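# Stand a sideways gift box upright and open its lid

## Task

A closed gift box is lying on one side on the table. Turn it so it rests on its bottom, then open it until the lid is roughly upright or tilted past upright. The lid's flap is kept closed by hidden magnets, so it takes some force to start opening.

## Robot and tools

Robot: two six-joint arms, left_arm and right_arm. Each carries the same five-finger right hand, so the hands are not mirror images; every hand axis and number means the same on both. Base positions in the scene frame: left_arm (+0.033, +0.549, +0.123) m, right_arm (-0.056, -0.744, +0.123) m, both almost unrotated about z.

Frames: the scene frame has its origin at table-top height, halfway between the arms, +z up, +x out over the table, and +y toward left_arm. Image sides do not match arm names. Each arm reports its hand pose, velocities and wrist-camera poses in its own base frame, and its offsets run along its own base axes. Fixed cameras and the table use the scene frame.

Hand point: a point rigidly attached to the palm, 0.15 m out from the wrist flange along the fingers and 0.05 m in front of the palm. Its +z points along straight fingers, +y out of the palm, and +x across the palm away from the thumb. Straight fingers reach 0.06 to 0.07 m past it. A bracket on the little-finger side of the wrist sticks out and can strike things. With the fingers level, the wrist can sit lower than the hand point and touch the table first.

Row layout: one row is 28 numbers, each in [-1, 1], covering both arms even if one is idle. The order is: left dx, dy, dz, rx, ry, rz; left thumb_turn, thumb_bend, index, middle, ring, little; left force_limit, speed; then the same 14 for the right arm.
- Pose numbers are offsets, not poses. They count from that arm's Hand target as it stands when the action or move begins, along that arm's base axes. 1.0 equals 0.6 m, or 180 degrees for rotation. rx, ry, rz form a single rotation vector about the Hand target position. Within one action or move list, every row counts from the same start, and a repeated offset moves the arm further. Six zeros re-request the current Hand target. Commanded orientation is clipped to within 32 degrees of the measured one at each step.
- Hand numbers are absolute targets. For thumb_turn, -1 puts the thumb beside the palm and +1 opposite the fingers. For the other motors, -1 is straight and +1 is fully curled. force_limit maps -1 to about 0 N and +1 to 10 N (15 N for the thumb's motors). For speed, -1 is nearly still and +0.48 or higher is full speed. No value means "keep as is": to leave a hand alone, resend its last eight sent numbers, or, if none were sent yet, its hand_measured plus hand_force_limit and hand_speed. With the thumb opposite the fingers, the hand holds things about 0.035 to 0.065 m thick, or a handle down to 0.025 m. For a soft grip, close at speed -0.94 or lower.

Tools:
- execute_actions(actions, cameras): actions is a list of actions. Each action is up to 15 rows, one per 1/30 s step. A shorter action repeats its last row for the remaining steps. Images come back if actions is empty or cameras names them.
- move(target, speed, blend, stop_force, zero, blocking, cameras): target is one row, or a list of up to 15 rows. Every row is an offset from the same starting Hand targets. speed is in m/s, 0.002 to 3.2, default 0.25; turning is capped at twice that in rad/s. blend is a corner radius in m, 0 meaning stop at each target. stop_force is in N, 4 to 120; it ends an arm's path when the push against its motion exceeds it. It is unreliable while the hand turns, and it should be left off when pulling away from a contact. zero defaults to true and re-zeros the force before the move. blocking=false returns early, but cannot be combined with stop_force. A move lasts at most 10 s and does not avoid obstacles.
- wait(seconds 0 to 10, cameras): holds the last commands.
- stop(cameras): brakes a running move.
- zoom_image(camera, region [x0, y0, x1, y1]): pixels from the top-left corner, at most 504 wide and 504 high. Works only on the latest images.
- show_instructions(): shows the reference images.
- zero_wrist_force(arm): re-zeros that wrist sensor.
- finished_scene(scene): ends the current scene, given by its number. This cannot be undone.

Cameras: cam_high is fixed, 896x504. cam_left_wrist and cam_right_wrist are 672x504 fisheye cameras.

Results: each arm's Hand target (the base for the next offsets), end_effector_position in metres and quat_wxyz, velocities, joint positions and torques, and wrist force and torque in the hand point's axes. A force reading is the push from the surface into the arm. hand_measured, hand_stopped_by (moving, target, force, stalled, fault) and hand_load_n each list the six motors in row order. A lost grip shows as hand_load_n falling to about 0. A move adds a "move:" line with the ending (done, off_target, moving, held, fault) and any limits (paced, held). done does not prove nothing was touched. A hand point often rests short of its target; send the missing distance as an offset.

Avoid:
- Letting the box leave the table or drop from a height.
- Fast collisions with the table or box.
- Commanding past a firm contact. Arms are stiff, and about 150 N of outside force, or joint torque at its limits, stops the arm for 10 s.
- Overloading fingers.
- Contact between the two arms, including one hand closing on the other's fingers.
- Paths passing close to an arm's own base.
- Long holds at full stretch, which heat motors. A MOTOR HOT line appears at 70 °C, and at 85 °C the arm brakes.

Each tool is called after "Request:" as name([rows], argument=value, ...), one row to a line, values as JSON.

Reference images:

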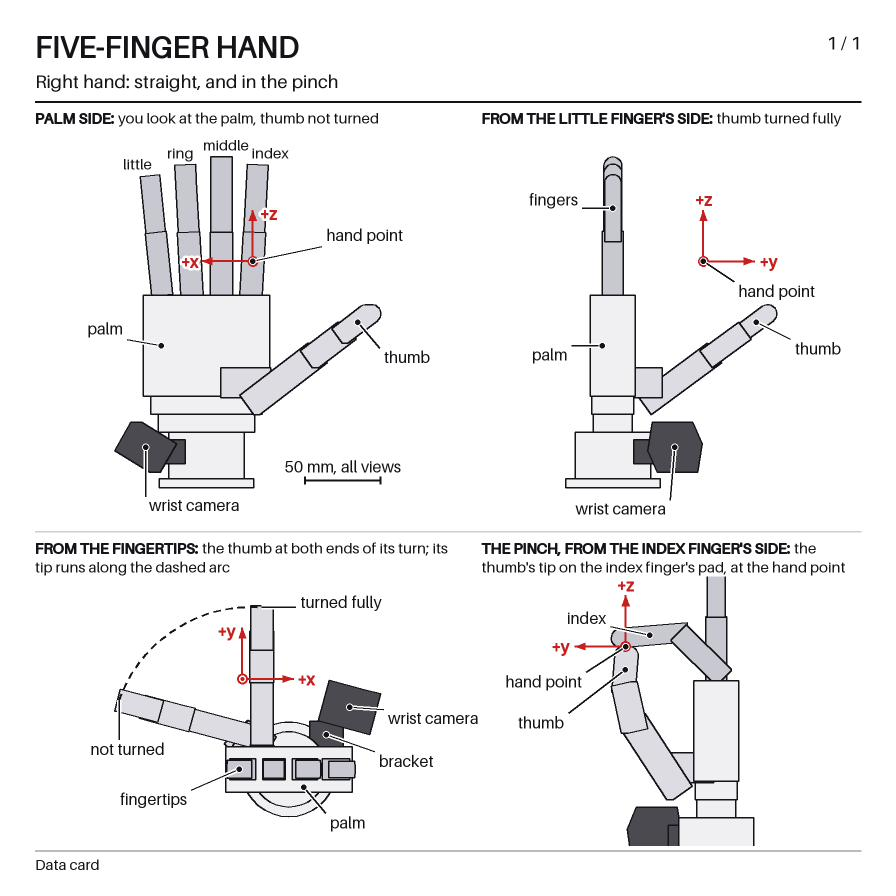

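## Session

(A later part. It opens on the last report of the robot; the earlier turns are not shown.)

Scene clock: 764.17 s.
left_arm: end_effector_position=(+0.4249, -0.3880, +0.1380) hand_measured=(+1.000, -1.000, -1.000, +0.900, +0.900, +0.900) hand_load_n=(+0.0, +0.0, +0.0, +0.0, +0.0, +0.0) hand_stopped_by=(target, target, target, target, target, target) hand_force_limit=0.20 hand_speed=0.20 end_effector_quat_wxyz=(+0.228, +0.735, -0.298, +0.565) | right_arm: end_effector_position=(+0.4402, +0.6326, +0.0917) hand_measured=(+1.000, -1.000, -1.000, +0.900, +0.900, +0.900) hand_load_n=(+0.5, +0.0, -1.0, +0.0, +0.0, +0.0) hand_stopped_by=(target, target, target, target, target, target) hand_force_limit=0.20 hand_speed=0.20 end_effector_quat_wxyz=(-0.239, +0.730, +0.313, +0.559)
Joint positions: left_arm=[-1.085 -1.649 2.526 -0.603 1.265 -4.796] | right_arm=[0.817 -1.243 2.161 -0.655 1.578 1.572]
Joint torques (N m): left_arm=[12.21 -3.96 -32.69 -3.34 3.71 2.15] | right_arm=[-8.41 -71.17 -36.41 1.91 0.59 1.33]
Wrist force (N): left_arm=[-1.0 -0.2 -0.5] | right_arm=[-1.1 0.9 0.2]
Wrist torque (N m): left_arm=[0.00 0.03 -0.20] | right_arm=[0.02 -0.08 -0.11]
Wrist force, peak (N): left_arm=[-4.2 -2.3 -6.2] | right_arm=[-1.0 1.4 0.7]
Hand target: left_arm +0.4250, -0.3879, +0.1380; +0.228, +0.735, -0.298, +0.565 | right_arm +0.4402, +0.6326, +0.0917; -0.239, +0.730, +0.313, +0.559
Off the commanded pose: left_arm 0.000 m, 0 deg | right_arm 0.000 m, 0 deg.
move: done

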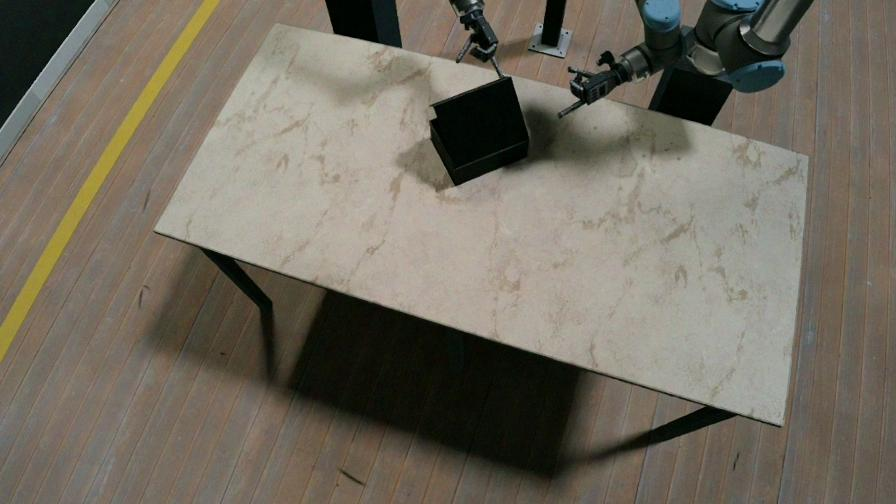

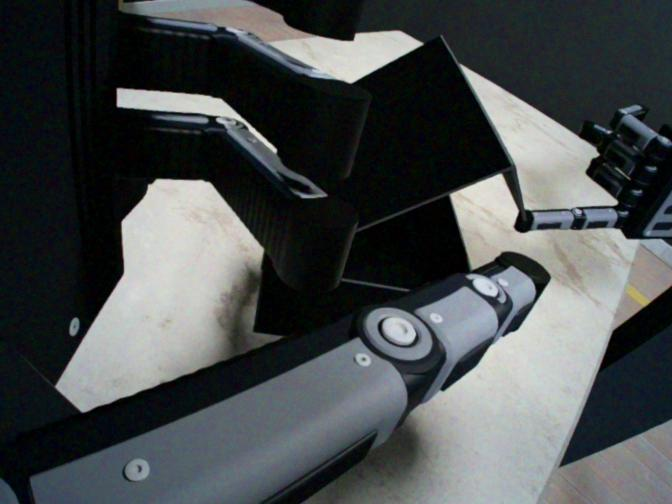

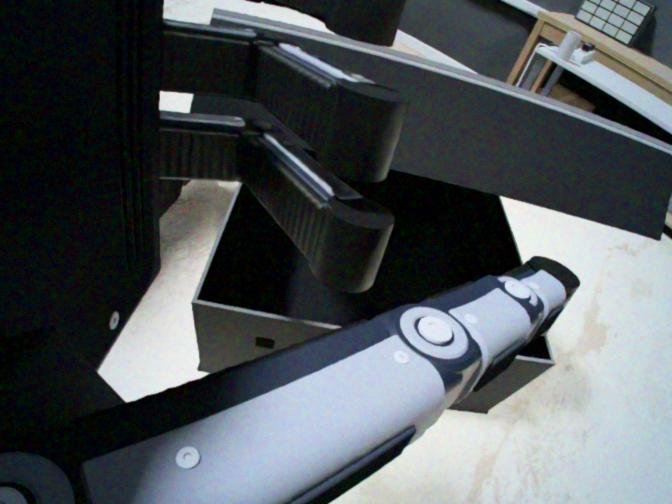

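Request:
move([
  [0,0,0,0,0,0,1,-1,-1,0.9,0.9,0.9,0.2,0.2,0.0368,0.0386,0.0727,0,0,0,1,-1,-1,0.9,0.9,0.9,0.2,0.2],
  [0,0,0,0,0,0,1,-1,-1,0.9,0.9,0.9,0.2,0.2,0.0862,0.0905,0.1288,0,0,0,1,-1,-1,0.9,0.9,0.9,0.2,0.2],
  [0.082,-0.107,0,0,0,0,1,-1,-1,0.9,0.9,0.9,0.2,0.2,0.1241,0.1304,0.1553,0,0,0,1,-1,-1,0.9,0.9,0.9,0.2,0.2],
], speed=0.06, blend=[0.01,0.01,0], cameras=["all"])

Request:
zoom_image(camera="cam_high", region=[410, 30, 570, 200])

Scene clock: 782.37 s.
left_arm: end_effector_position=(+0.4741, -0.4521, +0.1380) hand_measured=(+1.000, -1.000, -1.000, +0.900, +0.900, +0.900) hand_load_n=(+0.0, +0.0, +0.0, +0.0, +0.0, +0.5) hand_stopped_by=(target, target, target, target, target, target) hand_force_limit=0.20 hand_speed=0.20 end_effector_quat_wxyz=(+0.228, +0.735, -0.298, +0.565) | right_arm: end_effector_position=(+0.5146, +0.7109, +0.1848) hand_measured=(+1.000, -1.000, -1.000, +0.900, +0.900, +0.900) hand_load_n=(+0.5, +0.0, -0.5, +0.0, +0.0, +0.0) hand_stopped_by=(target, target, target, target, target, target) hand_force_limit=0.20 hand_speed=0.20 end_effector_quat_wxyz=(-0.239, +0.730, +0.313, +0.559)
Joint positions: left_arm=[-1.048 -1.508 2.386 -0.607 1.301 -4.786] | right_arm=[0.816 -1.227 1.904 -0.413 1.577 1.571]
Joint torques (N m): left_arm=[17.63 -19.31 -33.48 2.49 3.95 2.26] | right_arm=[-11.65 -41.5 -42.46 2.02 -1.8 -1.7]
Wrist force (N): left_arm=[-0.9 -0.2 0.0] | right_arm=[-0.2 0.1 0.2]
Wrist torque (N m): left_arm=[-0.04 -0.01 -0.19] | right_arm=[0.01 -0.16 -0.07]
Wrist force, peak (N): left_arm=[-1.6 0.4 -0.4] | right_arm=[-0.8 1.3 0.2]
Hand target: left_arm +0.4742, -0.4521, +0.1380; +0.228, +0.735, -0.298, +0.565 | right_arm +0.5146, +0.7109, +0.1848; -0.239, +0.730, +0.313, +0.559
Off the commanded pose: left_arm 0.000 m, 0 deg | right_arm 0.000 m, 0 deg.
move: done

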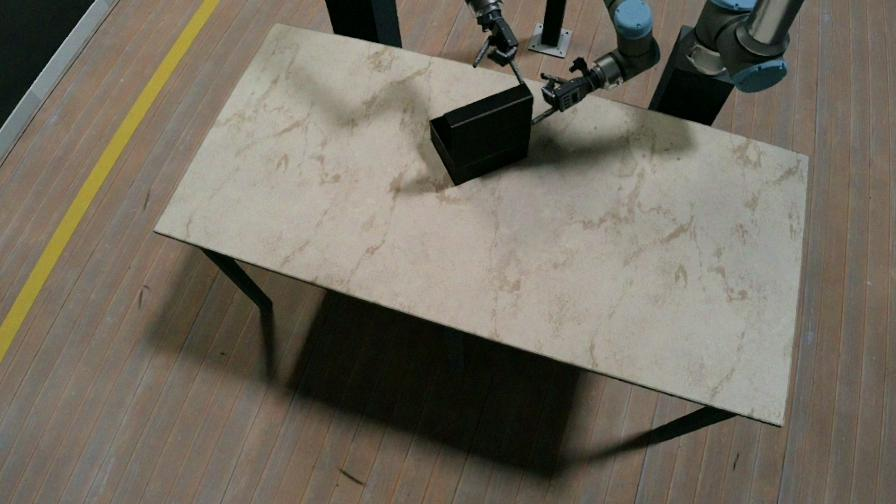

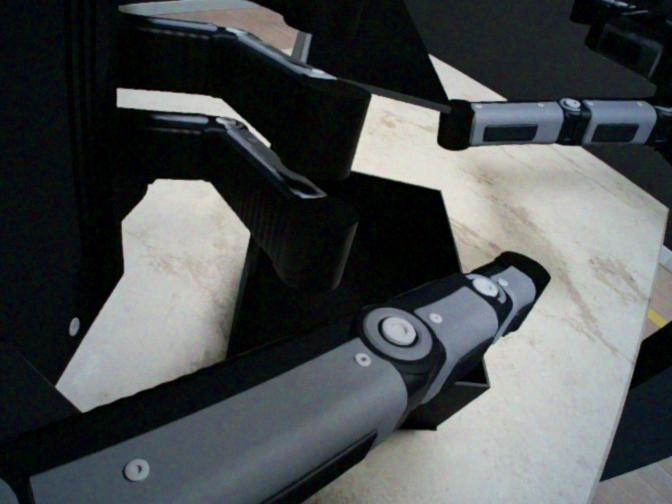

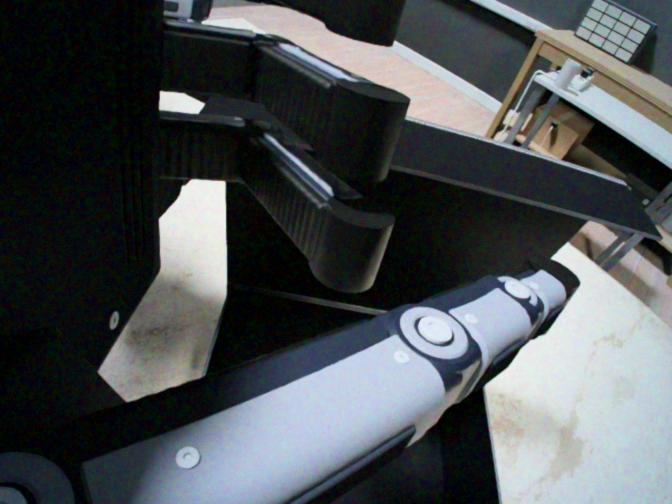

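Scaled by 2.965 from the camera's 896x504 image, which has a finer 1280x720 frame.

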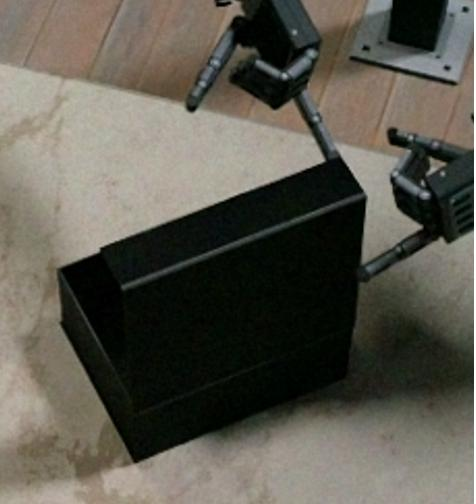

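Request:
move([
  [0.036,-0.0348,0,0,0,0,1,-1,-1,0.9,0.9,0.9,0.2,0.2,0,0,0,0,0,0,1,-1,-1,0.9,0.9,0.9,0.2,0.2],
  [0.036,-0.0348,0,0,0,0,1,-1,-1,0.9,0.9,0.9,0.2,0.2,0.0483,0.0507,0.0187,0,0,0,1,-1,-1,0.9,0.9,0.9,0.2,0.2],
], speed=[0.06,0.04], cameras=["all"])

Request:
zoom_image(camera="cam_high", region=[410, 30, 570, 200])

Scene clock: 793.83 s.
left_arm: end_effector_position=(+0.4958, -0.4730, +0.1380) hand_measured=(+1.000, -1.000, -1.000, +0.900, +0.900, +0.900) hand_load_n=(+0.0, +0.0, +0.0, +0.0, +0.0, +0.0) hand_stopped_by=(target, target, target, target, target, target) hand_force_limit=0.20 hand_speed=0.20 end_effector_quat_wxyz=(+0.228, +0.735, -0.298, +0.565) | right_arm: end_effector_position=(+0.5436, +0.7413, +0.1960) hand_measured=(+1.000, -1.000, -1.000, +0.900, +0.900, +0.900) hand_load_n=(+0.5, +0.0, +0.0, +0.0, +0.0, +0.0) hand_stopped_by=(target, target, target, target, target, target) hand_force_limit=0.20 hand_speed=0.20 end_effector_quat_wxyz=(-0.239, +0.730, +0.313, +0.559)
Joint positions: left_arm=[-1.028 -1.46 2.331 -0.602 1.321 -4.78] | right_arm=[0.815 -1.182 1.812 -0.366 1.576 1.571]
Joint torques (N m): left_arm=[-6.4 -22.27 -31.45 -2.39 2.8 1.8] | right_arm=[-13.31 -46.59 -44.39 1.13 -1.5 -1.07]
Wrist force (N): left_arm=[-1.0 -1.8 -0.6] | right_arm=[-0.1 0.0 -1.1]
Wrist torque (N m): left_arm=[0.00 0.01 -0.25] | right_arm=[0.14 -0.16 -0.07]
Wrist force, peak (N): left_arm=[-1.4 -8.4 -2.9] | right_arm=[-2.1 0.0 -7.2]
Hand target: left_arm +0.4958, -0.4730, +0.1380; +0.228, +0.735, -0.298, +0.565 | right_arm +0.5436, +0.7413, +0.1961; -0.239, +0.730, +0.313, +0.559
Off the commanded pose: left_arm 0.000 m, 0 deg | right_arm 0.000 m, 0 deg.
move: done

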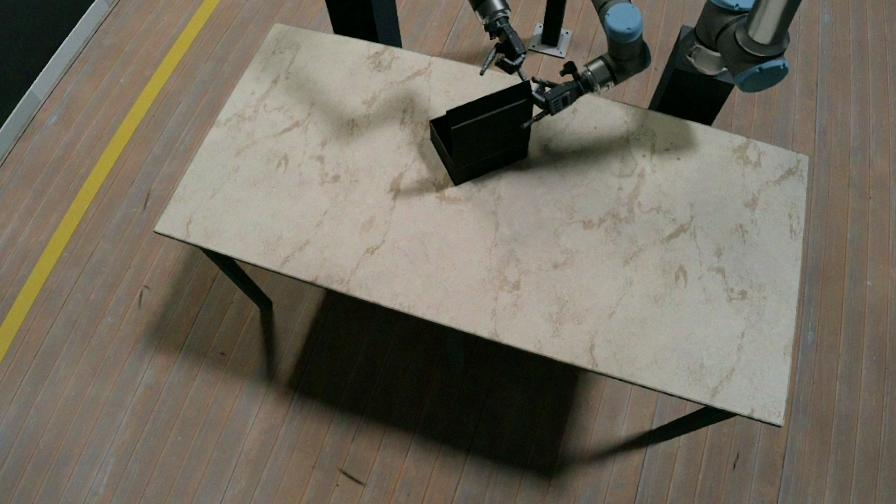

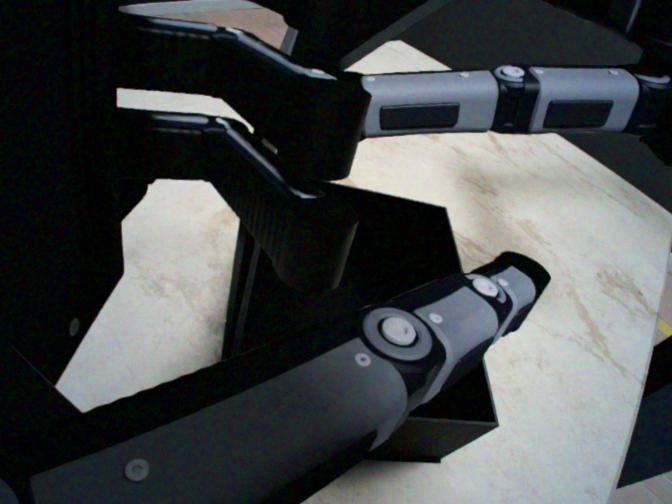

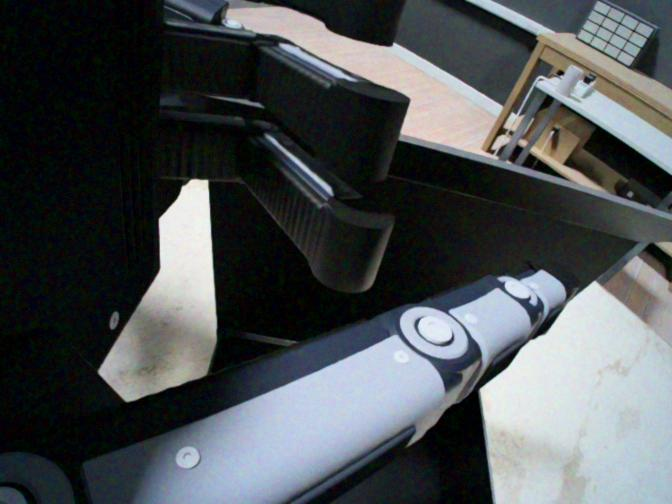

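Scaled by 2.965 from the camera's 896x504 image, which has a finer 1280x720 frame.

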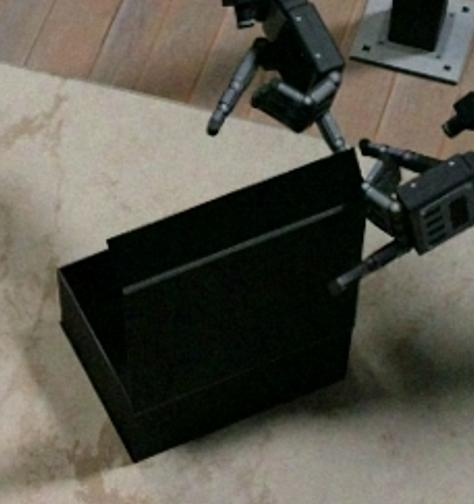

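Request:
move([
  [0.0487,0.0503,-0.002,0,0,0,1,-1,-1,0.9,0.9,0.9,0.2,0.2,0.0639,0.0671,-0.005,0,0,0,1,-1,-1,0.9,0.9,0.9,0.2,0.2],
], speed=0.04, cameras=["all"])

Request:
zoom_image(camera="cam_high", region=[410, 30, 570, 200])

Scene clock: 813.23 s.
left_arm: end_effector_position=(+0.5250, -0.4428, +0.1368) hand_measured=(+1.000, -1.000, -1.000, +0.900, +0.900, +0.900) hand_load_n=(+0.0, +0.0, +0.0, -0.5, -1.0, +0.0) hand_stopped_by=(target, target, target, target, target, target) hand_force_limit=0.20 hand_speed=0.20 end_effector_quat_wxyz=(+0.228, +0.735, -0.298, +0.565) | right_arm: end_effector_position=(+0.5820, +0.7815, +0.1930) hand_measured=(+1.000, -1.000, -0.998, +0.900, +0.900, +0.900) hand_load_n=(+0.5, +0.0, -20.5, +0.0, +0.0, +0.0) hand_stopped_by=(target, target, target, target, target, target) hand_force_limit=0.20 hand_speed=0.20 end_effector_quat_wxyz=(-0.239, +0.730, +0.313, +0.559)
Joint positions: left_arm=[-0.927 -1.446 2.318 -0.607 1.418 -4.753] | right_arm=[0.815 -1.104 1.698 -0.33 1.576 1.571]
Joint torques (N m): left_arm=[-5.06 -21.57 -42.39 -6.43 12 2.24] | right_arm=[-1.74 -57.57 -61.32 -5.96 -4.45 -1.33]
Wrist force (N): left_arm=[-4.8 -30.0 -10.5] | right_arm=[-9.6 9.9 -28.7]
Wrist torque (N m): left_arm=[0.04 0.42 -1.42] | right_arm=[0.91 -0.58 -0.62]
Wrist force, peak (N): left_arm=[-4.6 -30.4 -10.4] | right_arm=[-9.6 9.9 -28.7]
Hand target: left_arm +0.5250, -0.4428, +0.1368; +0.228, +0.735, -0.298, +0.565 | right_arm +0.5820, +0.7816, +0.1931; -0.239, +0.730, +0.313, +0.559
Off the commanded pose: left_arm 0.000 m, 0 deg | right_arm 0.000 m, 0 deg.
move: done

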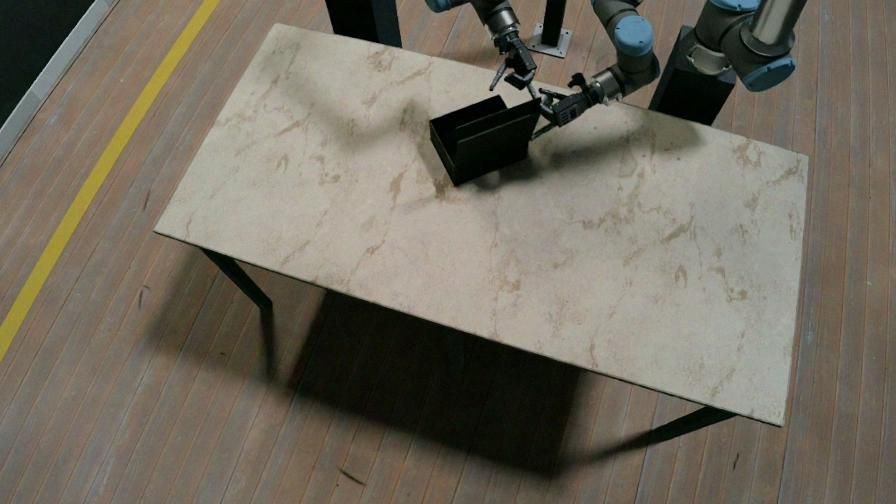

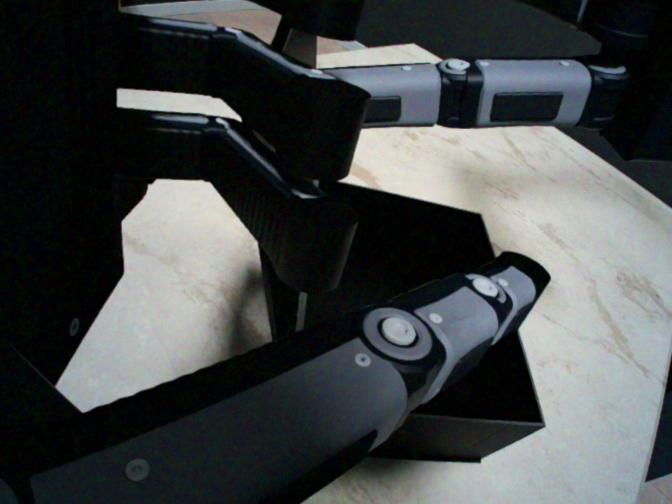

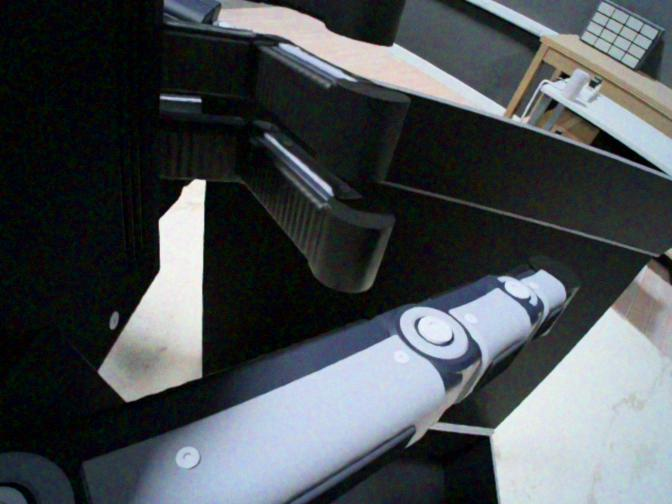

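Scaled by 2.965 from the camera's 896x504 image, which has a finer 1280x720 frame.

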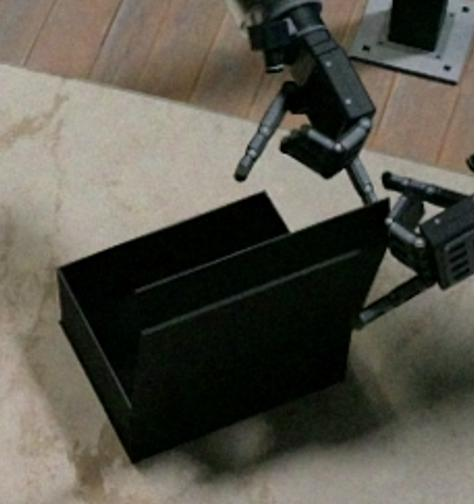

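Request:
move([
  [0.0232,0.024,0,0,0,0,1,-1,-1,0.9,0.9,0.9,0.2,0.2,-0.0115,-0.0121,0,0,0,0,1,-1,-1,0.9,0.9,0.9,0.2,0.2],
], speed=0.04, cameras=["all"])

Request:
zoom_image(camera="cam_high", region=[410, 30, 570, 200])

Scene clock: 818.70 s.
left_arm: end_effector_position=(+0.5389, -0.4285, +0.1368) hand_measured=(+1.000, -1.000, -1.000, +0.900, +0.900, +0.900) hand_load_n=(+0.0, -0.5, +0.0, +0.0, +0.0, +0.0) hand_stopped_by=(target, target, target, target, target, target) hand_force_limit=0.20 hand_speed=0.20 end_effector_quat_wxyz=(+0.228, +0.735, -0.298, +0.565) | right_arm: end_effector_position=(+0.5751, +0.7743, +0.1931) hand_measured=(+1.000, -1.000, -1.000, +0.900, +0.900, +0.900) hand_load_n=(+0.5, +0.0, +0.0, +0.0, +0.0, +0.0) hand_stopped_by=(target, target, target, target, target, target) hand_force_limit=0.20 hand_speed=0.20 end_effector_quat_wxyz=(-0.239, +0.730, +0.313, +0.559)
Joint positions: left_arm=[-0.879 -1.438 2.308 -0.607 1.464 -4.74] | right_arm=[0.815 -1.118 1.719 -0.338 1.576 1.571]
Joint torques (N m): left_arm=[13.52 -21.52 -32.95 2.25 3.69 2.02] | right_arm=[14.16 -87.61 -20.05 -2.81 2.28 1.37]
Wrist force (N): left_arm=[-1.4 -0.1 -0.6] | right_arm=[0.2 0.0 0.1]
Wrist torque (N m): left_arm=[0.03 0.09 -0.25] | right_arm=[0.06 -0.13 -0.04]
Wrist force, peak (N): left_arm=[-4.7 -31.7 -10.2] | right_arm=[-9.9 10.2 -30.1]
Hand target: left_arm +0.5389, -0.4284, +0.1368; +0.228, +0.735, -0.298, +0.565 | right_arm +0.5751, +0.7743, +0.1931; -0.239, +0.730, +0.313, +0.559
Off the commanded pose: left_arm 0.000 m, 0 deg | right_arm 0.000 m, 0 deg.
move: done

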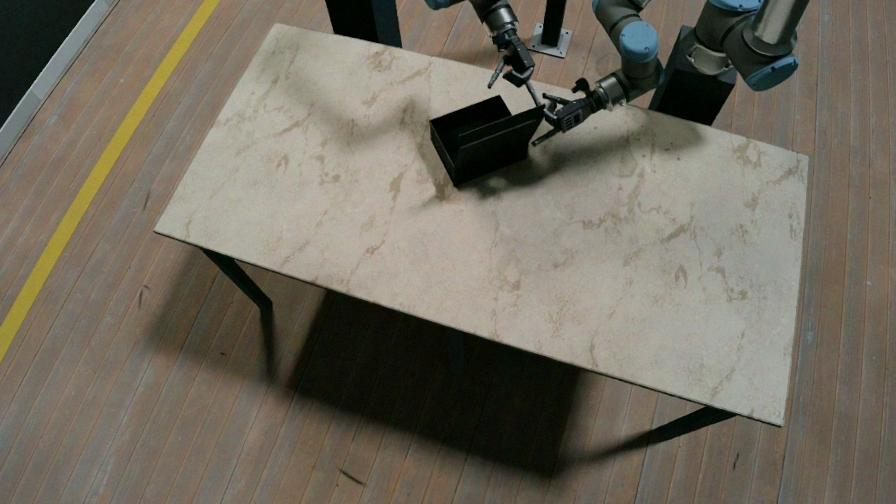

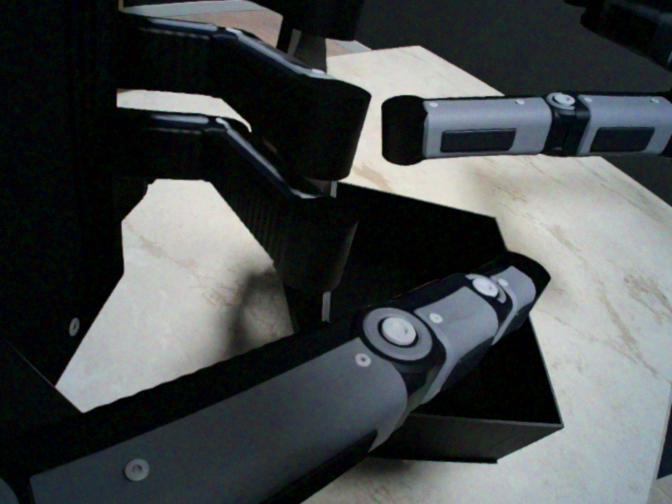

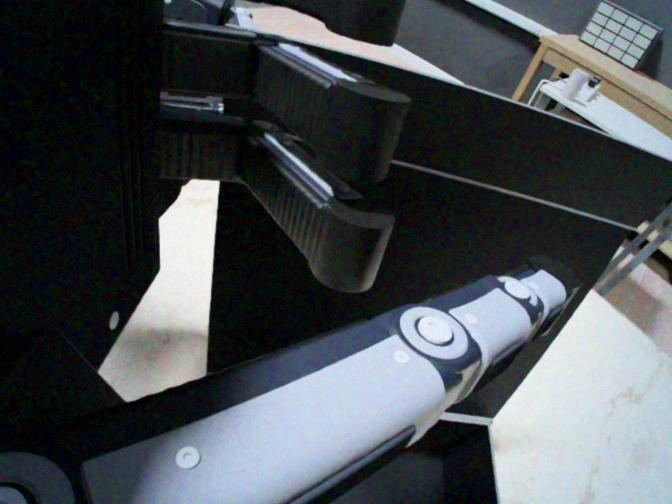

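Scaled by 2.965 from the camera's 896x504 image, which has a finer 1280x720 frame.

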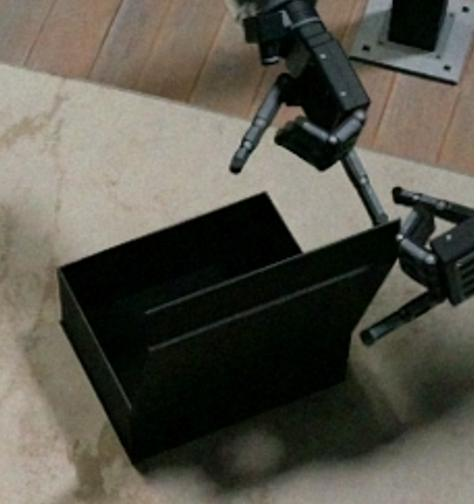

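Request:
wait(seconds=0.5, cameras=["cam_high", "cam_right_wrist"])

Request:
zoom_image(camera="cam_high", region=[410, 30, 570, 200])

Scene clock: 836.70 s.
left_arm: end_effector_position=(+0.5389, -0.4284, +0.1368) hand_measured=(+1.000, -1.000, -1.000, +0.900, +0.900, +0.900) hand_load_n=(+0.5, +0.0, +0.0, +0.0, +0.0, +0.0) hand_stopped_by=(target, target, target, target, target, target) hand_force_limit=0.20 hand_speed=0.20 end_effector_quat_wxyz=(+0.228, +0.735, -0.298, +0.565) | right_arm: end_effector_position=(+0.5751, +0.7743, +0.1931) hand_measured=(+1.000, -1.000, -1.000, +0.900, +0.900, +0.900) hand_load_n=(+0.5, +0.0, +0.0, +0.0, +0.0, +0.0) hand_stopped_by=(target, target, target, target, target, target) hand_force_limit=0.20 hand_speed=0.20 end_effector_quat_wxyz=(-0.239, +0.730, +0.313, +0.559)
Joint positions: left_arm=[-0.879 -1.438 2.308 -0.607 1.464 -4.74] | right_arm=[0.815 -1.118 1.719 -0.338 1.576 1.571]
Joint torques (N m): left_arm=[16.36 -22.01 -32.41 2.21 4.09 2.16] | right_arm=[13.99 -85.95 -20.6 -3.26 2.3 0.97]
Wrist force (N): left_arm=[-1.5 -0.4 -0.4] | right_arm=[0.0 -0.4 0.4]
Wrist torque (N m): left_arm=[-0.02 0.09 -0.25] | right_arm=[-0.02 -0.10 -0.07]
Wrist force, peak (N): left_arm=[-1.7 -0.7 -0.8] | right_arm=[0.1 0.4 0.9]
Hand target: left_arm +0.5389, -0.4284, +0.1368; +0.228, +0.735, -0.298, +0.565 | right_arm +0.5751, +0.7743, +0.1931; -0.239, +0.730, +0.313, +0.559
Off the commanded pose: left_arm 0.000 m, 0 deg | right_arm 0.000 m, 0 deg.
wait: 0.50 s; at rest from the start
Images, in order (width x height): cam_high 896x504, cam_right_wrist 672x504.

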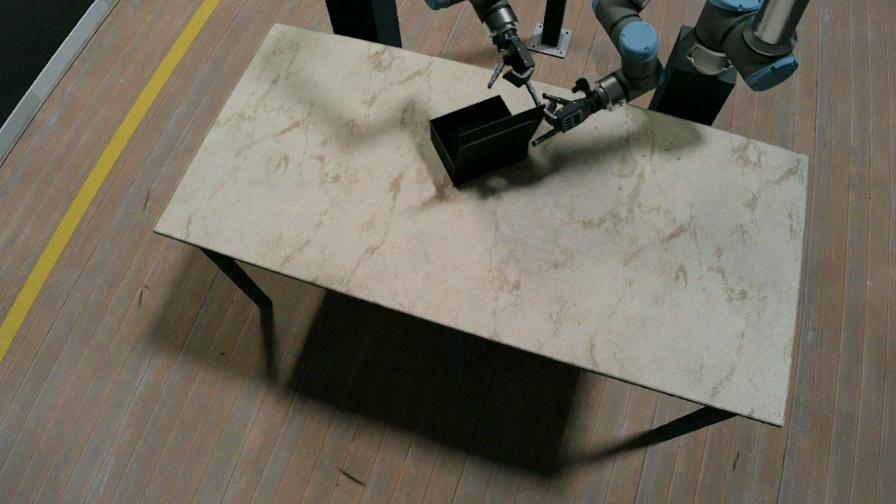

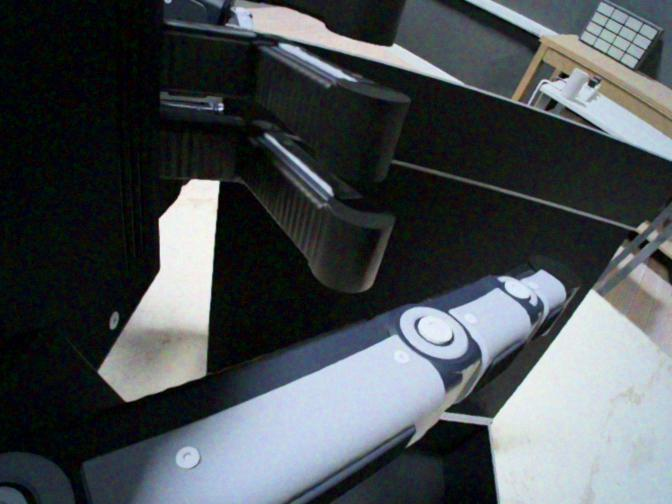

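Scaled by 2.965 from the camera's 896x504 image, which has a finer 1280x720 frame.

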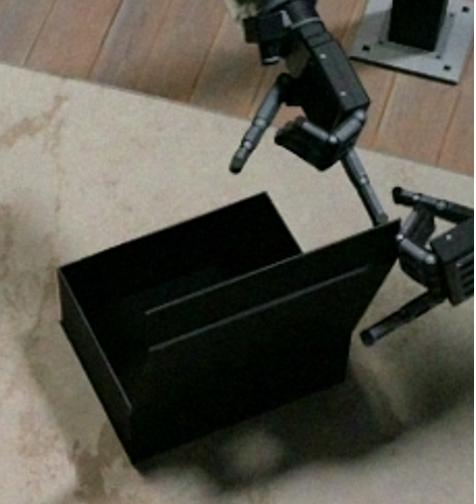

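Request:
move(target=[0,0,0,0,0,0,1,-1,-1,0.9,0.9,0.9,0.2,0.2,-0.172,-0.181,0,0,0,0,1,-1,-1,0.9,0.9,0.9,0.2,0.2], speed=0.12, cameras=["cam_high", "cam_right_wrist","cam_left_wrist"])

Request:
zoom_image(camera="cam_high", region=[410, 30, 570, 200])

Scene clock: 855.27 s.
left_arm: end_effector_position=(+0.5389, -0.4284, +0.1368) hand_measured=(+1.000, -1.000, -1.000, +0.900, +0.900, +0.900) hand_load_n=(+0.5, +0.0, +0.0, +0.0, +0.0, +0.0) hand_stopped_by=(target, target, target, target, target, target) hand_force_limit=0.20 hand_speed=0.20 end_effector_quat_wxyz=(+0.228, +0.735, -0.298, +0.565) | right_arm: end_effector_position=(+0.4719, +0.6658, +0.1930) hand_measured=(+1.000, -1.000, -1.000, +0.900, +0.900, +0.900) hand_load_n=(+0.5, +0.0, +0.0, +0.0, +0.0, +0.0) hand_stopped_by=(target, target, target, target, target, target) hand_force_limit=0.20 hand_speed=0.20 end_effector_quat_wxyz=(-0.239, +0.730, +0.313, +0.559)
Joint positions: left_arm=[-0.879 -1.438 2.308 -0.607 1.464 -4.74] | right_arm=[0.816 -1.321 2.017 -0.432 1.577 1.571]
Joint torques (N m): left_arm=[17.15 -21.98 -32.95 2.33 4.16 2.16] | right_arm=[-5.79 -67.8 -19.18 -3.42 -2.15 0.67]
Wrist force (N): left_arm=[-0.9 -0.3 -0.7] | right_arm=[-0.1 0.3 0.3]
Wrist torque (N m): left_arm=[0.00 0.01 -0.23] | right_arm=[0.08 -0.11 -0.15]
Wrist force, peak (N): left_arm=[-1.8 -0.3 -0.5] | right_arm=[0.4 -0.2 1.2]
Hand target: left_arm +0.5389, -0.4284, +0.1368; +0.228, +0.735, -0.298, +0.565 | right_arm +0.4719, +0.6657, +0.1931; -0.239, +0.730, +0.313, +0.559
Off the commanded pose: left_arm 0.000 m, 0 deg | right_arm 0.000 m, 0 deg.
move: done

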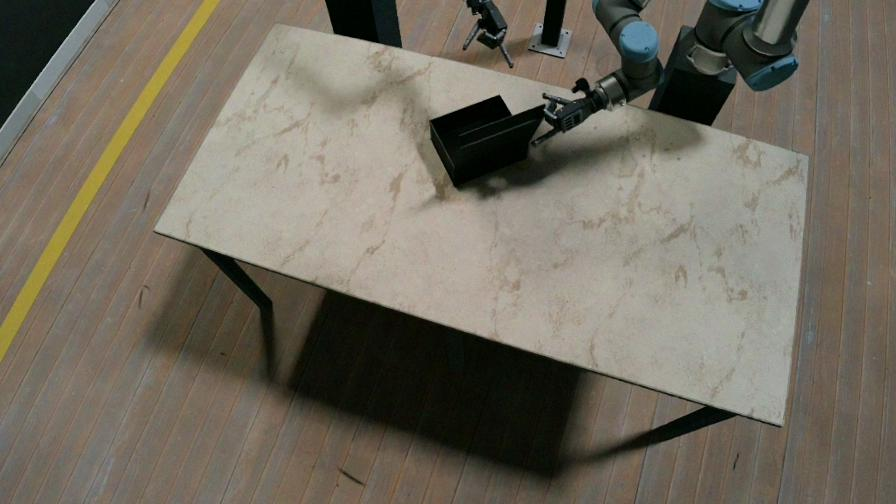

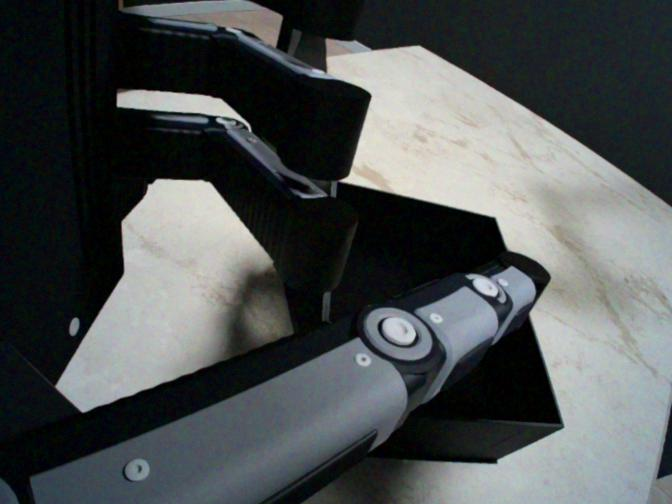

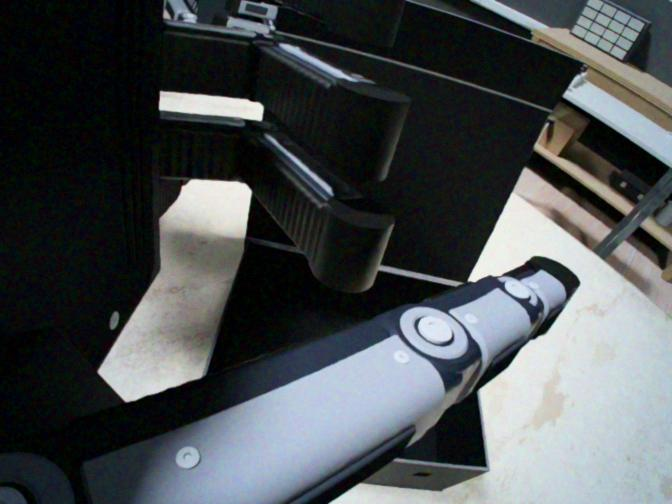

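Scaled by 2.965 from the camera's 896x504 image, which has a finer 1280x720 frame.

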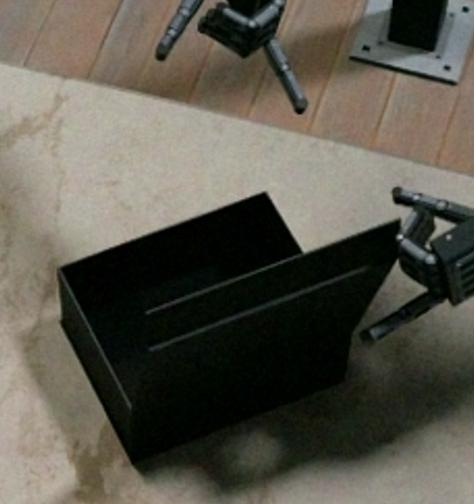

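Request:
move(target=[0.0621,0.0642,-0.0537,0,0,0,1,-1,-1,0.9,0.9,0.9,0.2,0.2,-0.08,-0.085,0,0,0,0,1,-1,-1,0.9,0.9,0.9,0.2,0.2], speed=0.06, cameras=["cam_high"])

Request:
zoom_image(camera="cam_high", region=[410, 30, 570, 200])

Scene clock: 861.03 s.
left_arm: end_effector_position=(+0.5761, -0.3899, +0.1046) hand_measured=(+1.000, -1.000, -1.000, +0.900, +0.900, +0.900) hand_load_n=(+0.0, +0.0, +0.0, +0.5, +0.0, +0.0) hand_stopped_by=(target, target, target, target, target, target) hand_force_limit=0.20 hand_speed=0.20 end_effector_quat_wxyz=(+0.228, +0.735, -0.298, +0.565) | right_arm: end_effector_position=(+0.4239, +0.6147, +0.1931) hand_measured=(+1.000, -1.000, -1.000, +0.900, +0.900, +0.900) hand_load_n=(+0.0, +0.0, +0.0, +0.0, +0.0, +0.0) hand_stopped_by=(target, target, target, target, target, target) hand_force_limit=0.20 hand_speed=0.20 end_effector_quat_wxyz=(-0.239, +0.730, +0.313, +0.559)
Joint positions: left_arm=[-0.754 -1.357 2.294 -0.675 1.585 -4.708] | right_arm=[0.816 -1.421 2.144 -0.46 1.577 1.571]
Joint torques (N m): left_arm=[17.17 -26.54 -30.66 -3.03 4.25 2.12] | right_arm=[1.38 -62.81 -19.83 -2.92 -0.57 1.5]
Wrist force (N): left_arm=[-1.1 -0.5 -0.7] | right_arm=[0.1 -0.2 0.2]
Wrist torque (N m): left_arm=[0.02 0.02 -0.22] | right_arm=[0.00 -0.12 -0.15]
Wrist force, peak (N): left_arm=[-2.2 -0.5 -0.2] | right_arm=[-0.1 -0.1 1.2]
Hand target: left_arm +0.5762, -0.3899, +0.1046; +0.228, +0.735, -0.298, +0.565 | right_arm +0.4239, +0.6147, +0.1931; -0.239, +0.730, +0.313, +0.559
Off the commanded pose: left_arm 0.000 m, 0 deg | right_arm 0.000 m, 0 deg.
move: done
Images, in order (width x height): cam_high 896x504.

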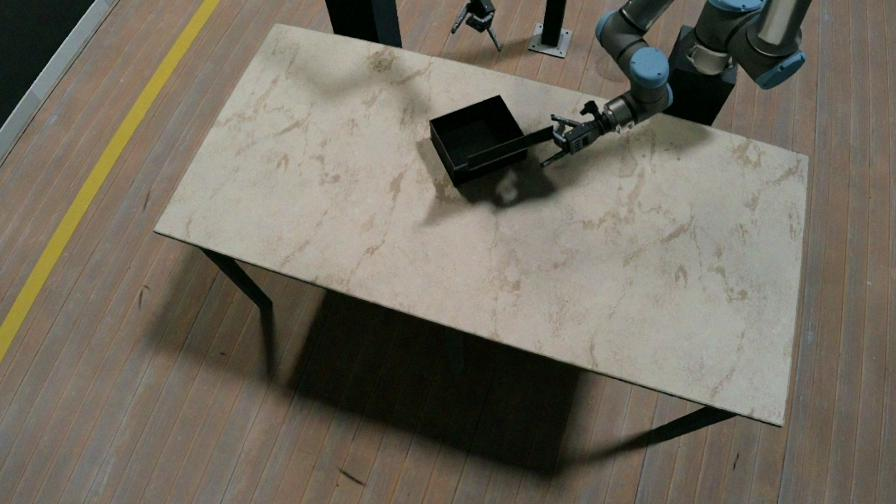

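Scaled by 2.965 from the camera's 896x504 image, which has a finer 1280x720 frame.

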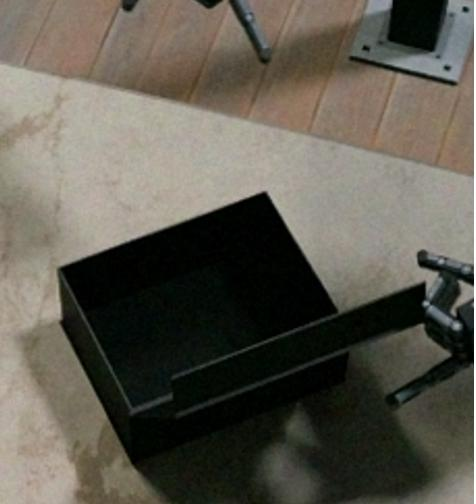

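Request:
move([
  [0.0518,0.0536,-0.0887,0,0,0,1,-1,-1,0.9,0.9,0.9,0.2,0.2,0,0,0,0,0,0,1,-1,-1,0.9,0.9,0.9,0.2,0.2],
  [0.0688,0.0712,-0.1413,0,0,0,1,-1,-1,0.9,0.9,0.9,0.2,0.2,0,0,0,0,0,0,1,-1,-1,0.9,0.9,0.9,0.2,0.2],
], speed=0.06, blend=[0.005,0], cameras=["cam_high","cam_left_wrist"])

Request:
zoom_image(camera="cam_high", region=[410, 50, 600, 250])

Scene clock: 870.00 s.
left_arm: end_effector_position=(+0.6174, -0.3472, +0.0198) hand_measured=(+1.000, -1.000, -1.000, +0.900, +0.900, +0.900) hand_load_n=(+0.0, +0.0, +0.0, +0.0, +0.5, +0.0) hand_stopped_by=(target, target, target, target, target, target) hand_force_limit=0.20 hand_speed=0.20 end_effector_quat_wxyz=(+0.228, +0.735, -0.298, +0.565) | right_arm: end_effector_position=(+0.4239, +0.6147, +0.1931) hand_measured=(+1.000, -1.000, -1.000, +0.900, +0.900, +0.900) hand_load_n=(+0.0, +0.0, +0.0, +0.0, +0.0, +0.0) hand_stopped_by=(target, target, target, target, target, target) hand_force_limit=0.20 hand_speed=0.20 end_effector_quat_wxyz=(-0.239, +0.730, +0.313, +0.559)
Joint positions: left_arm=[-0.623 -1.169 2.274 -0.84 1.712 -4.674] | right_arm=[0.816 -1.421 2.145 -0.46 1.577 1.571]
Joint torques (N m): left_arm=[15.56 -36.36 -24.62 -4.12 4.38 2.28] | right_arm=[-8.25 -59.91 -17.2 -3.14 -1.86 1.54]
Wrist force (N): left_arm=[-1.0 0.0 -0.4] | right_arm=[-0.3 0.1 0.6]
Wrist torque (N m): left_arm=[0.04 0.02 -0.20] | right_arm=[0.03 -0.08 -0.16]
Wrist force, peak (N): left_arm=[4.1 -4.8 -3.6] | right_arm=[-0.1 -0.2 1.0]
Hand target: left_arm +0.6174, -0.3472, +0.0198; +0.228, +0.735, -0.298, +0.565 | right_arm +0.4239, +0.6147, +0.1931; -0.239, +0.730, +0.313, +0.559
Off the commanded pose: left_arm 0.000 m, 0 deg | right_arm 0.000 m, 0 deg.
move: done
Images, in order (width x height): cam_high 896x504, cam_left_wrist 672x504.

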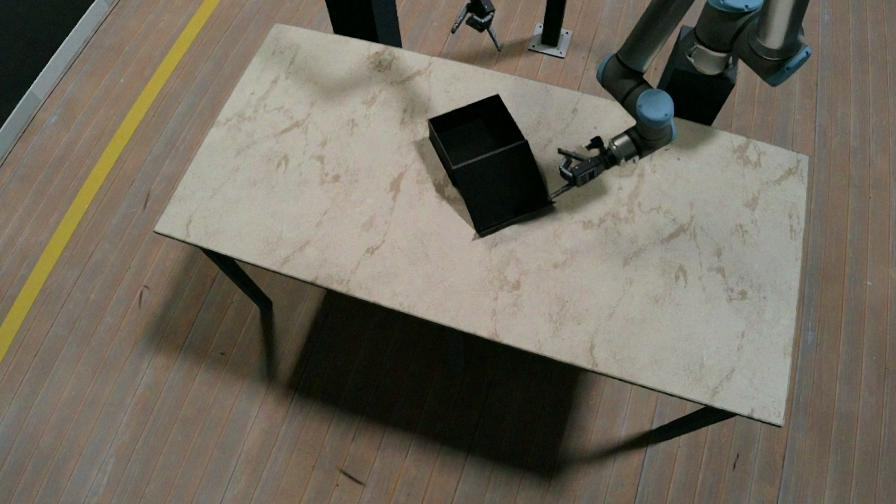

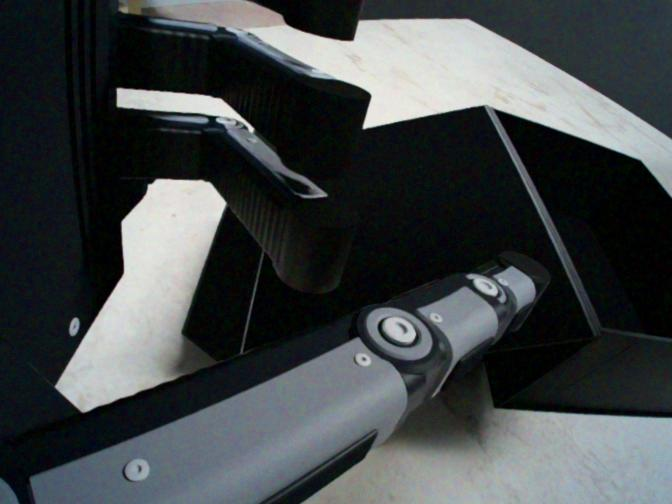

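Scaled by 2.520 from the camera's 896x504 image, which has a finer 1280x720 frame.

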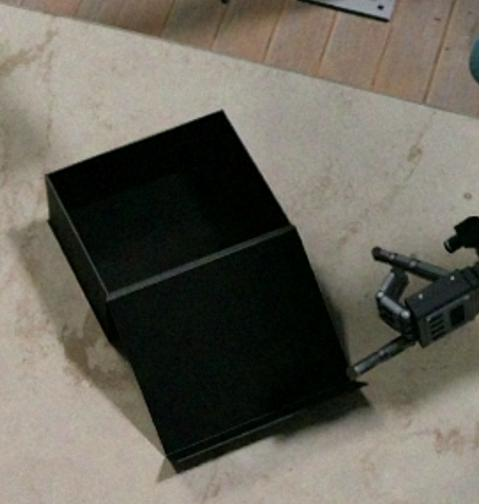

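Request:
move([
  [-0.12,0.116,0.03,0,0,0,1,-1,-1,0.9,0.9,0.9,0.2,0.2,-0.1,-0.11,0.05,0,0,0,1,-1,-1,0.9,0.9,0.9,0.2,0.2],
], speed=0.15, cameras=["cam_high"])

Request:
zoom_image(camera="cam_high", region=[410, 50, 600, 250])

Scene clock: 877.27 s.
left_arm: end_effector_position=(+0.5455, -0.2777, +0.0378) hand_measured=(+1.000, -1.000, -1.000, +0.900, +0.900, +0.900) hand_load_n=(+0.5, +0.0, +0.0, +0.0, +0.0, +0.0) hand_stopped_by=(target, target, target, target, target, target) hand_force_limit=0.20 hand_speed=0.20 end_effector_quat_wxyz=(+0.228, +0.735, -0.298, +0.565) | right_arm: end_effector_position=(+0.3639, +0.5487, +0.2230) hand_measured=(+1.000, -1.000, -1.000, +0.900, +0.900, +0.900) hand_load_n=(+0.5, +0.0, +0.0, +0.5, +0.0, +0.0) hand_stopped_by=(target, target, target, target, target, target) hand_force_limit=0.20 hand_speed=0.20 end_effector_quat_wxyz=(-0.239, +0.730, +0.313, +0.559)
Joint positions: left_arm=[-0.584 -1.299 2.436 -0.872 1.75 -4.664] | right_arm=[0.812 -1.6 2.27 -0.407 1.573 1.57]
Joint torques (N m): left_arm=[16.18 -64.79 -9.7 2.22 4.32 2.31] | right_arm=[-14.61 -46.42 -18.3 2.23 -2.38 -1.8]
Wrist force (N): left_arm=[-1.0 -0.3 -0.5] | right_arm=[-0.1 0.1 0.2]
Wrist torque (N m): left_arm=[-0.01 0.00 -0.20] | right_arm=[0.08 -0.09 -0.07]
Wrist force, peak (N): left_arm=[-1.1 0.1 -1.6] | right_arm=[-0.1 -0.2 1.5]
Hand target: left_arm +0.5454, -0.2776, +0.0378; +0.228, +0.735, -0.298, +0.565 | right_arm +0.3639, +0.5487, +0.2231; -0.239, +0.730, +0.313, +0.559
Off the commanded pose: left_arm 0.000 m, 0 deg | right_arm 0.000 m, 0 deg.
move: done
Images, in order (width x height): cam_high 896x504.

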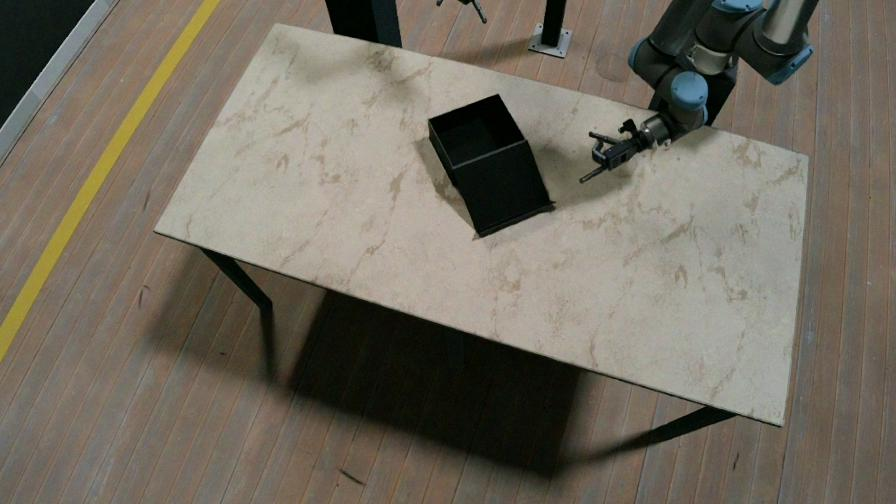

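Scaled by 2.520 from the camera's 896x504 image, which has a finer 1280x720 frame.

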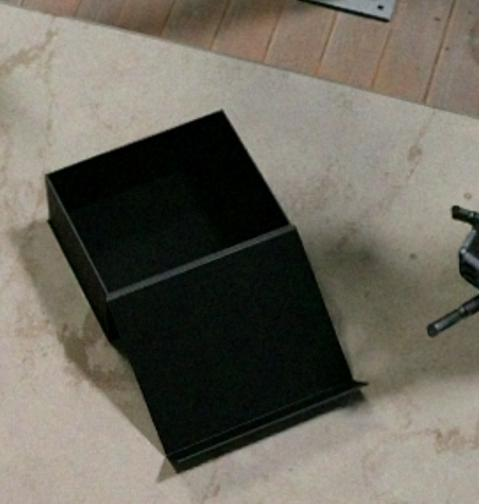

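Request:
finished_scene(scene=2)

The scene is finished: the task was done.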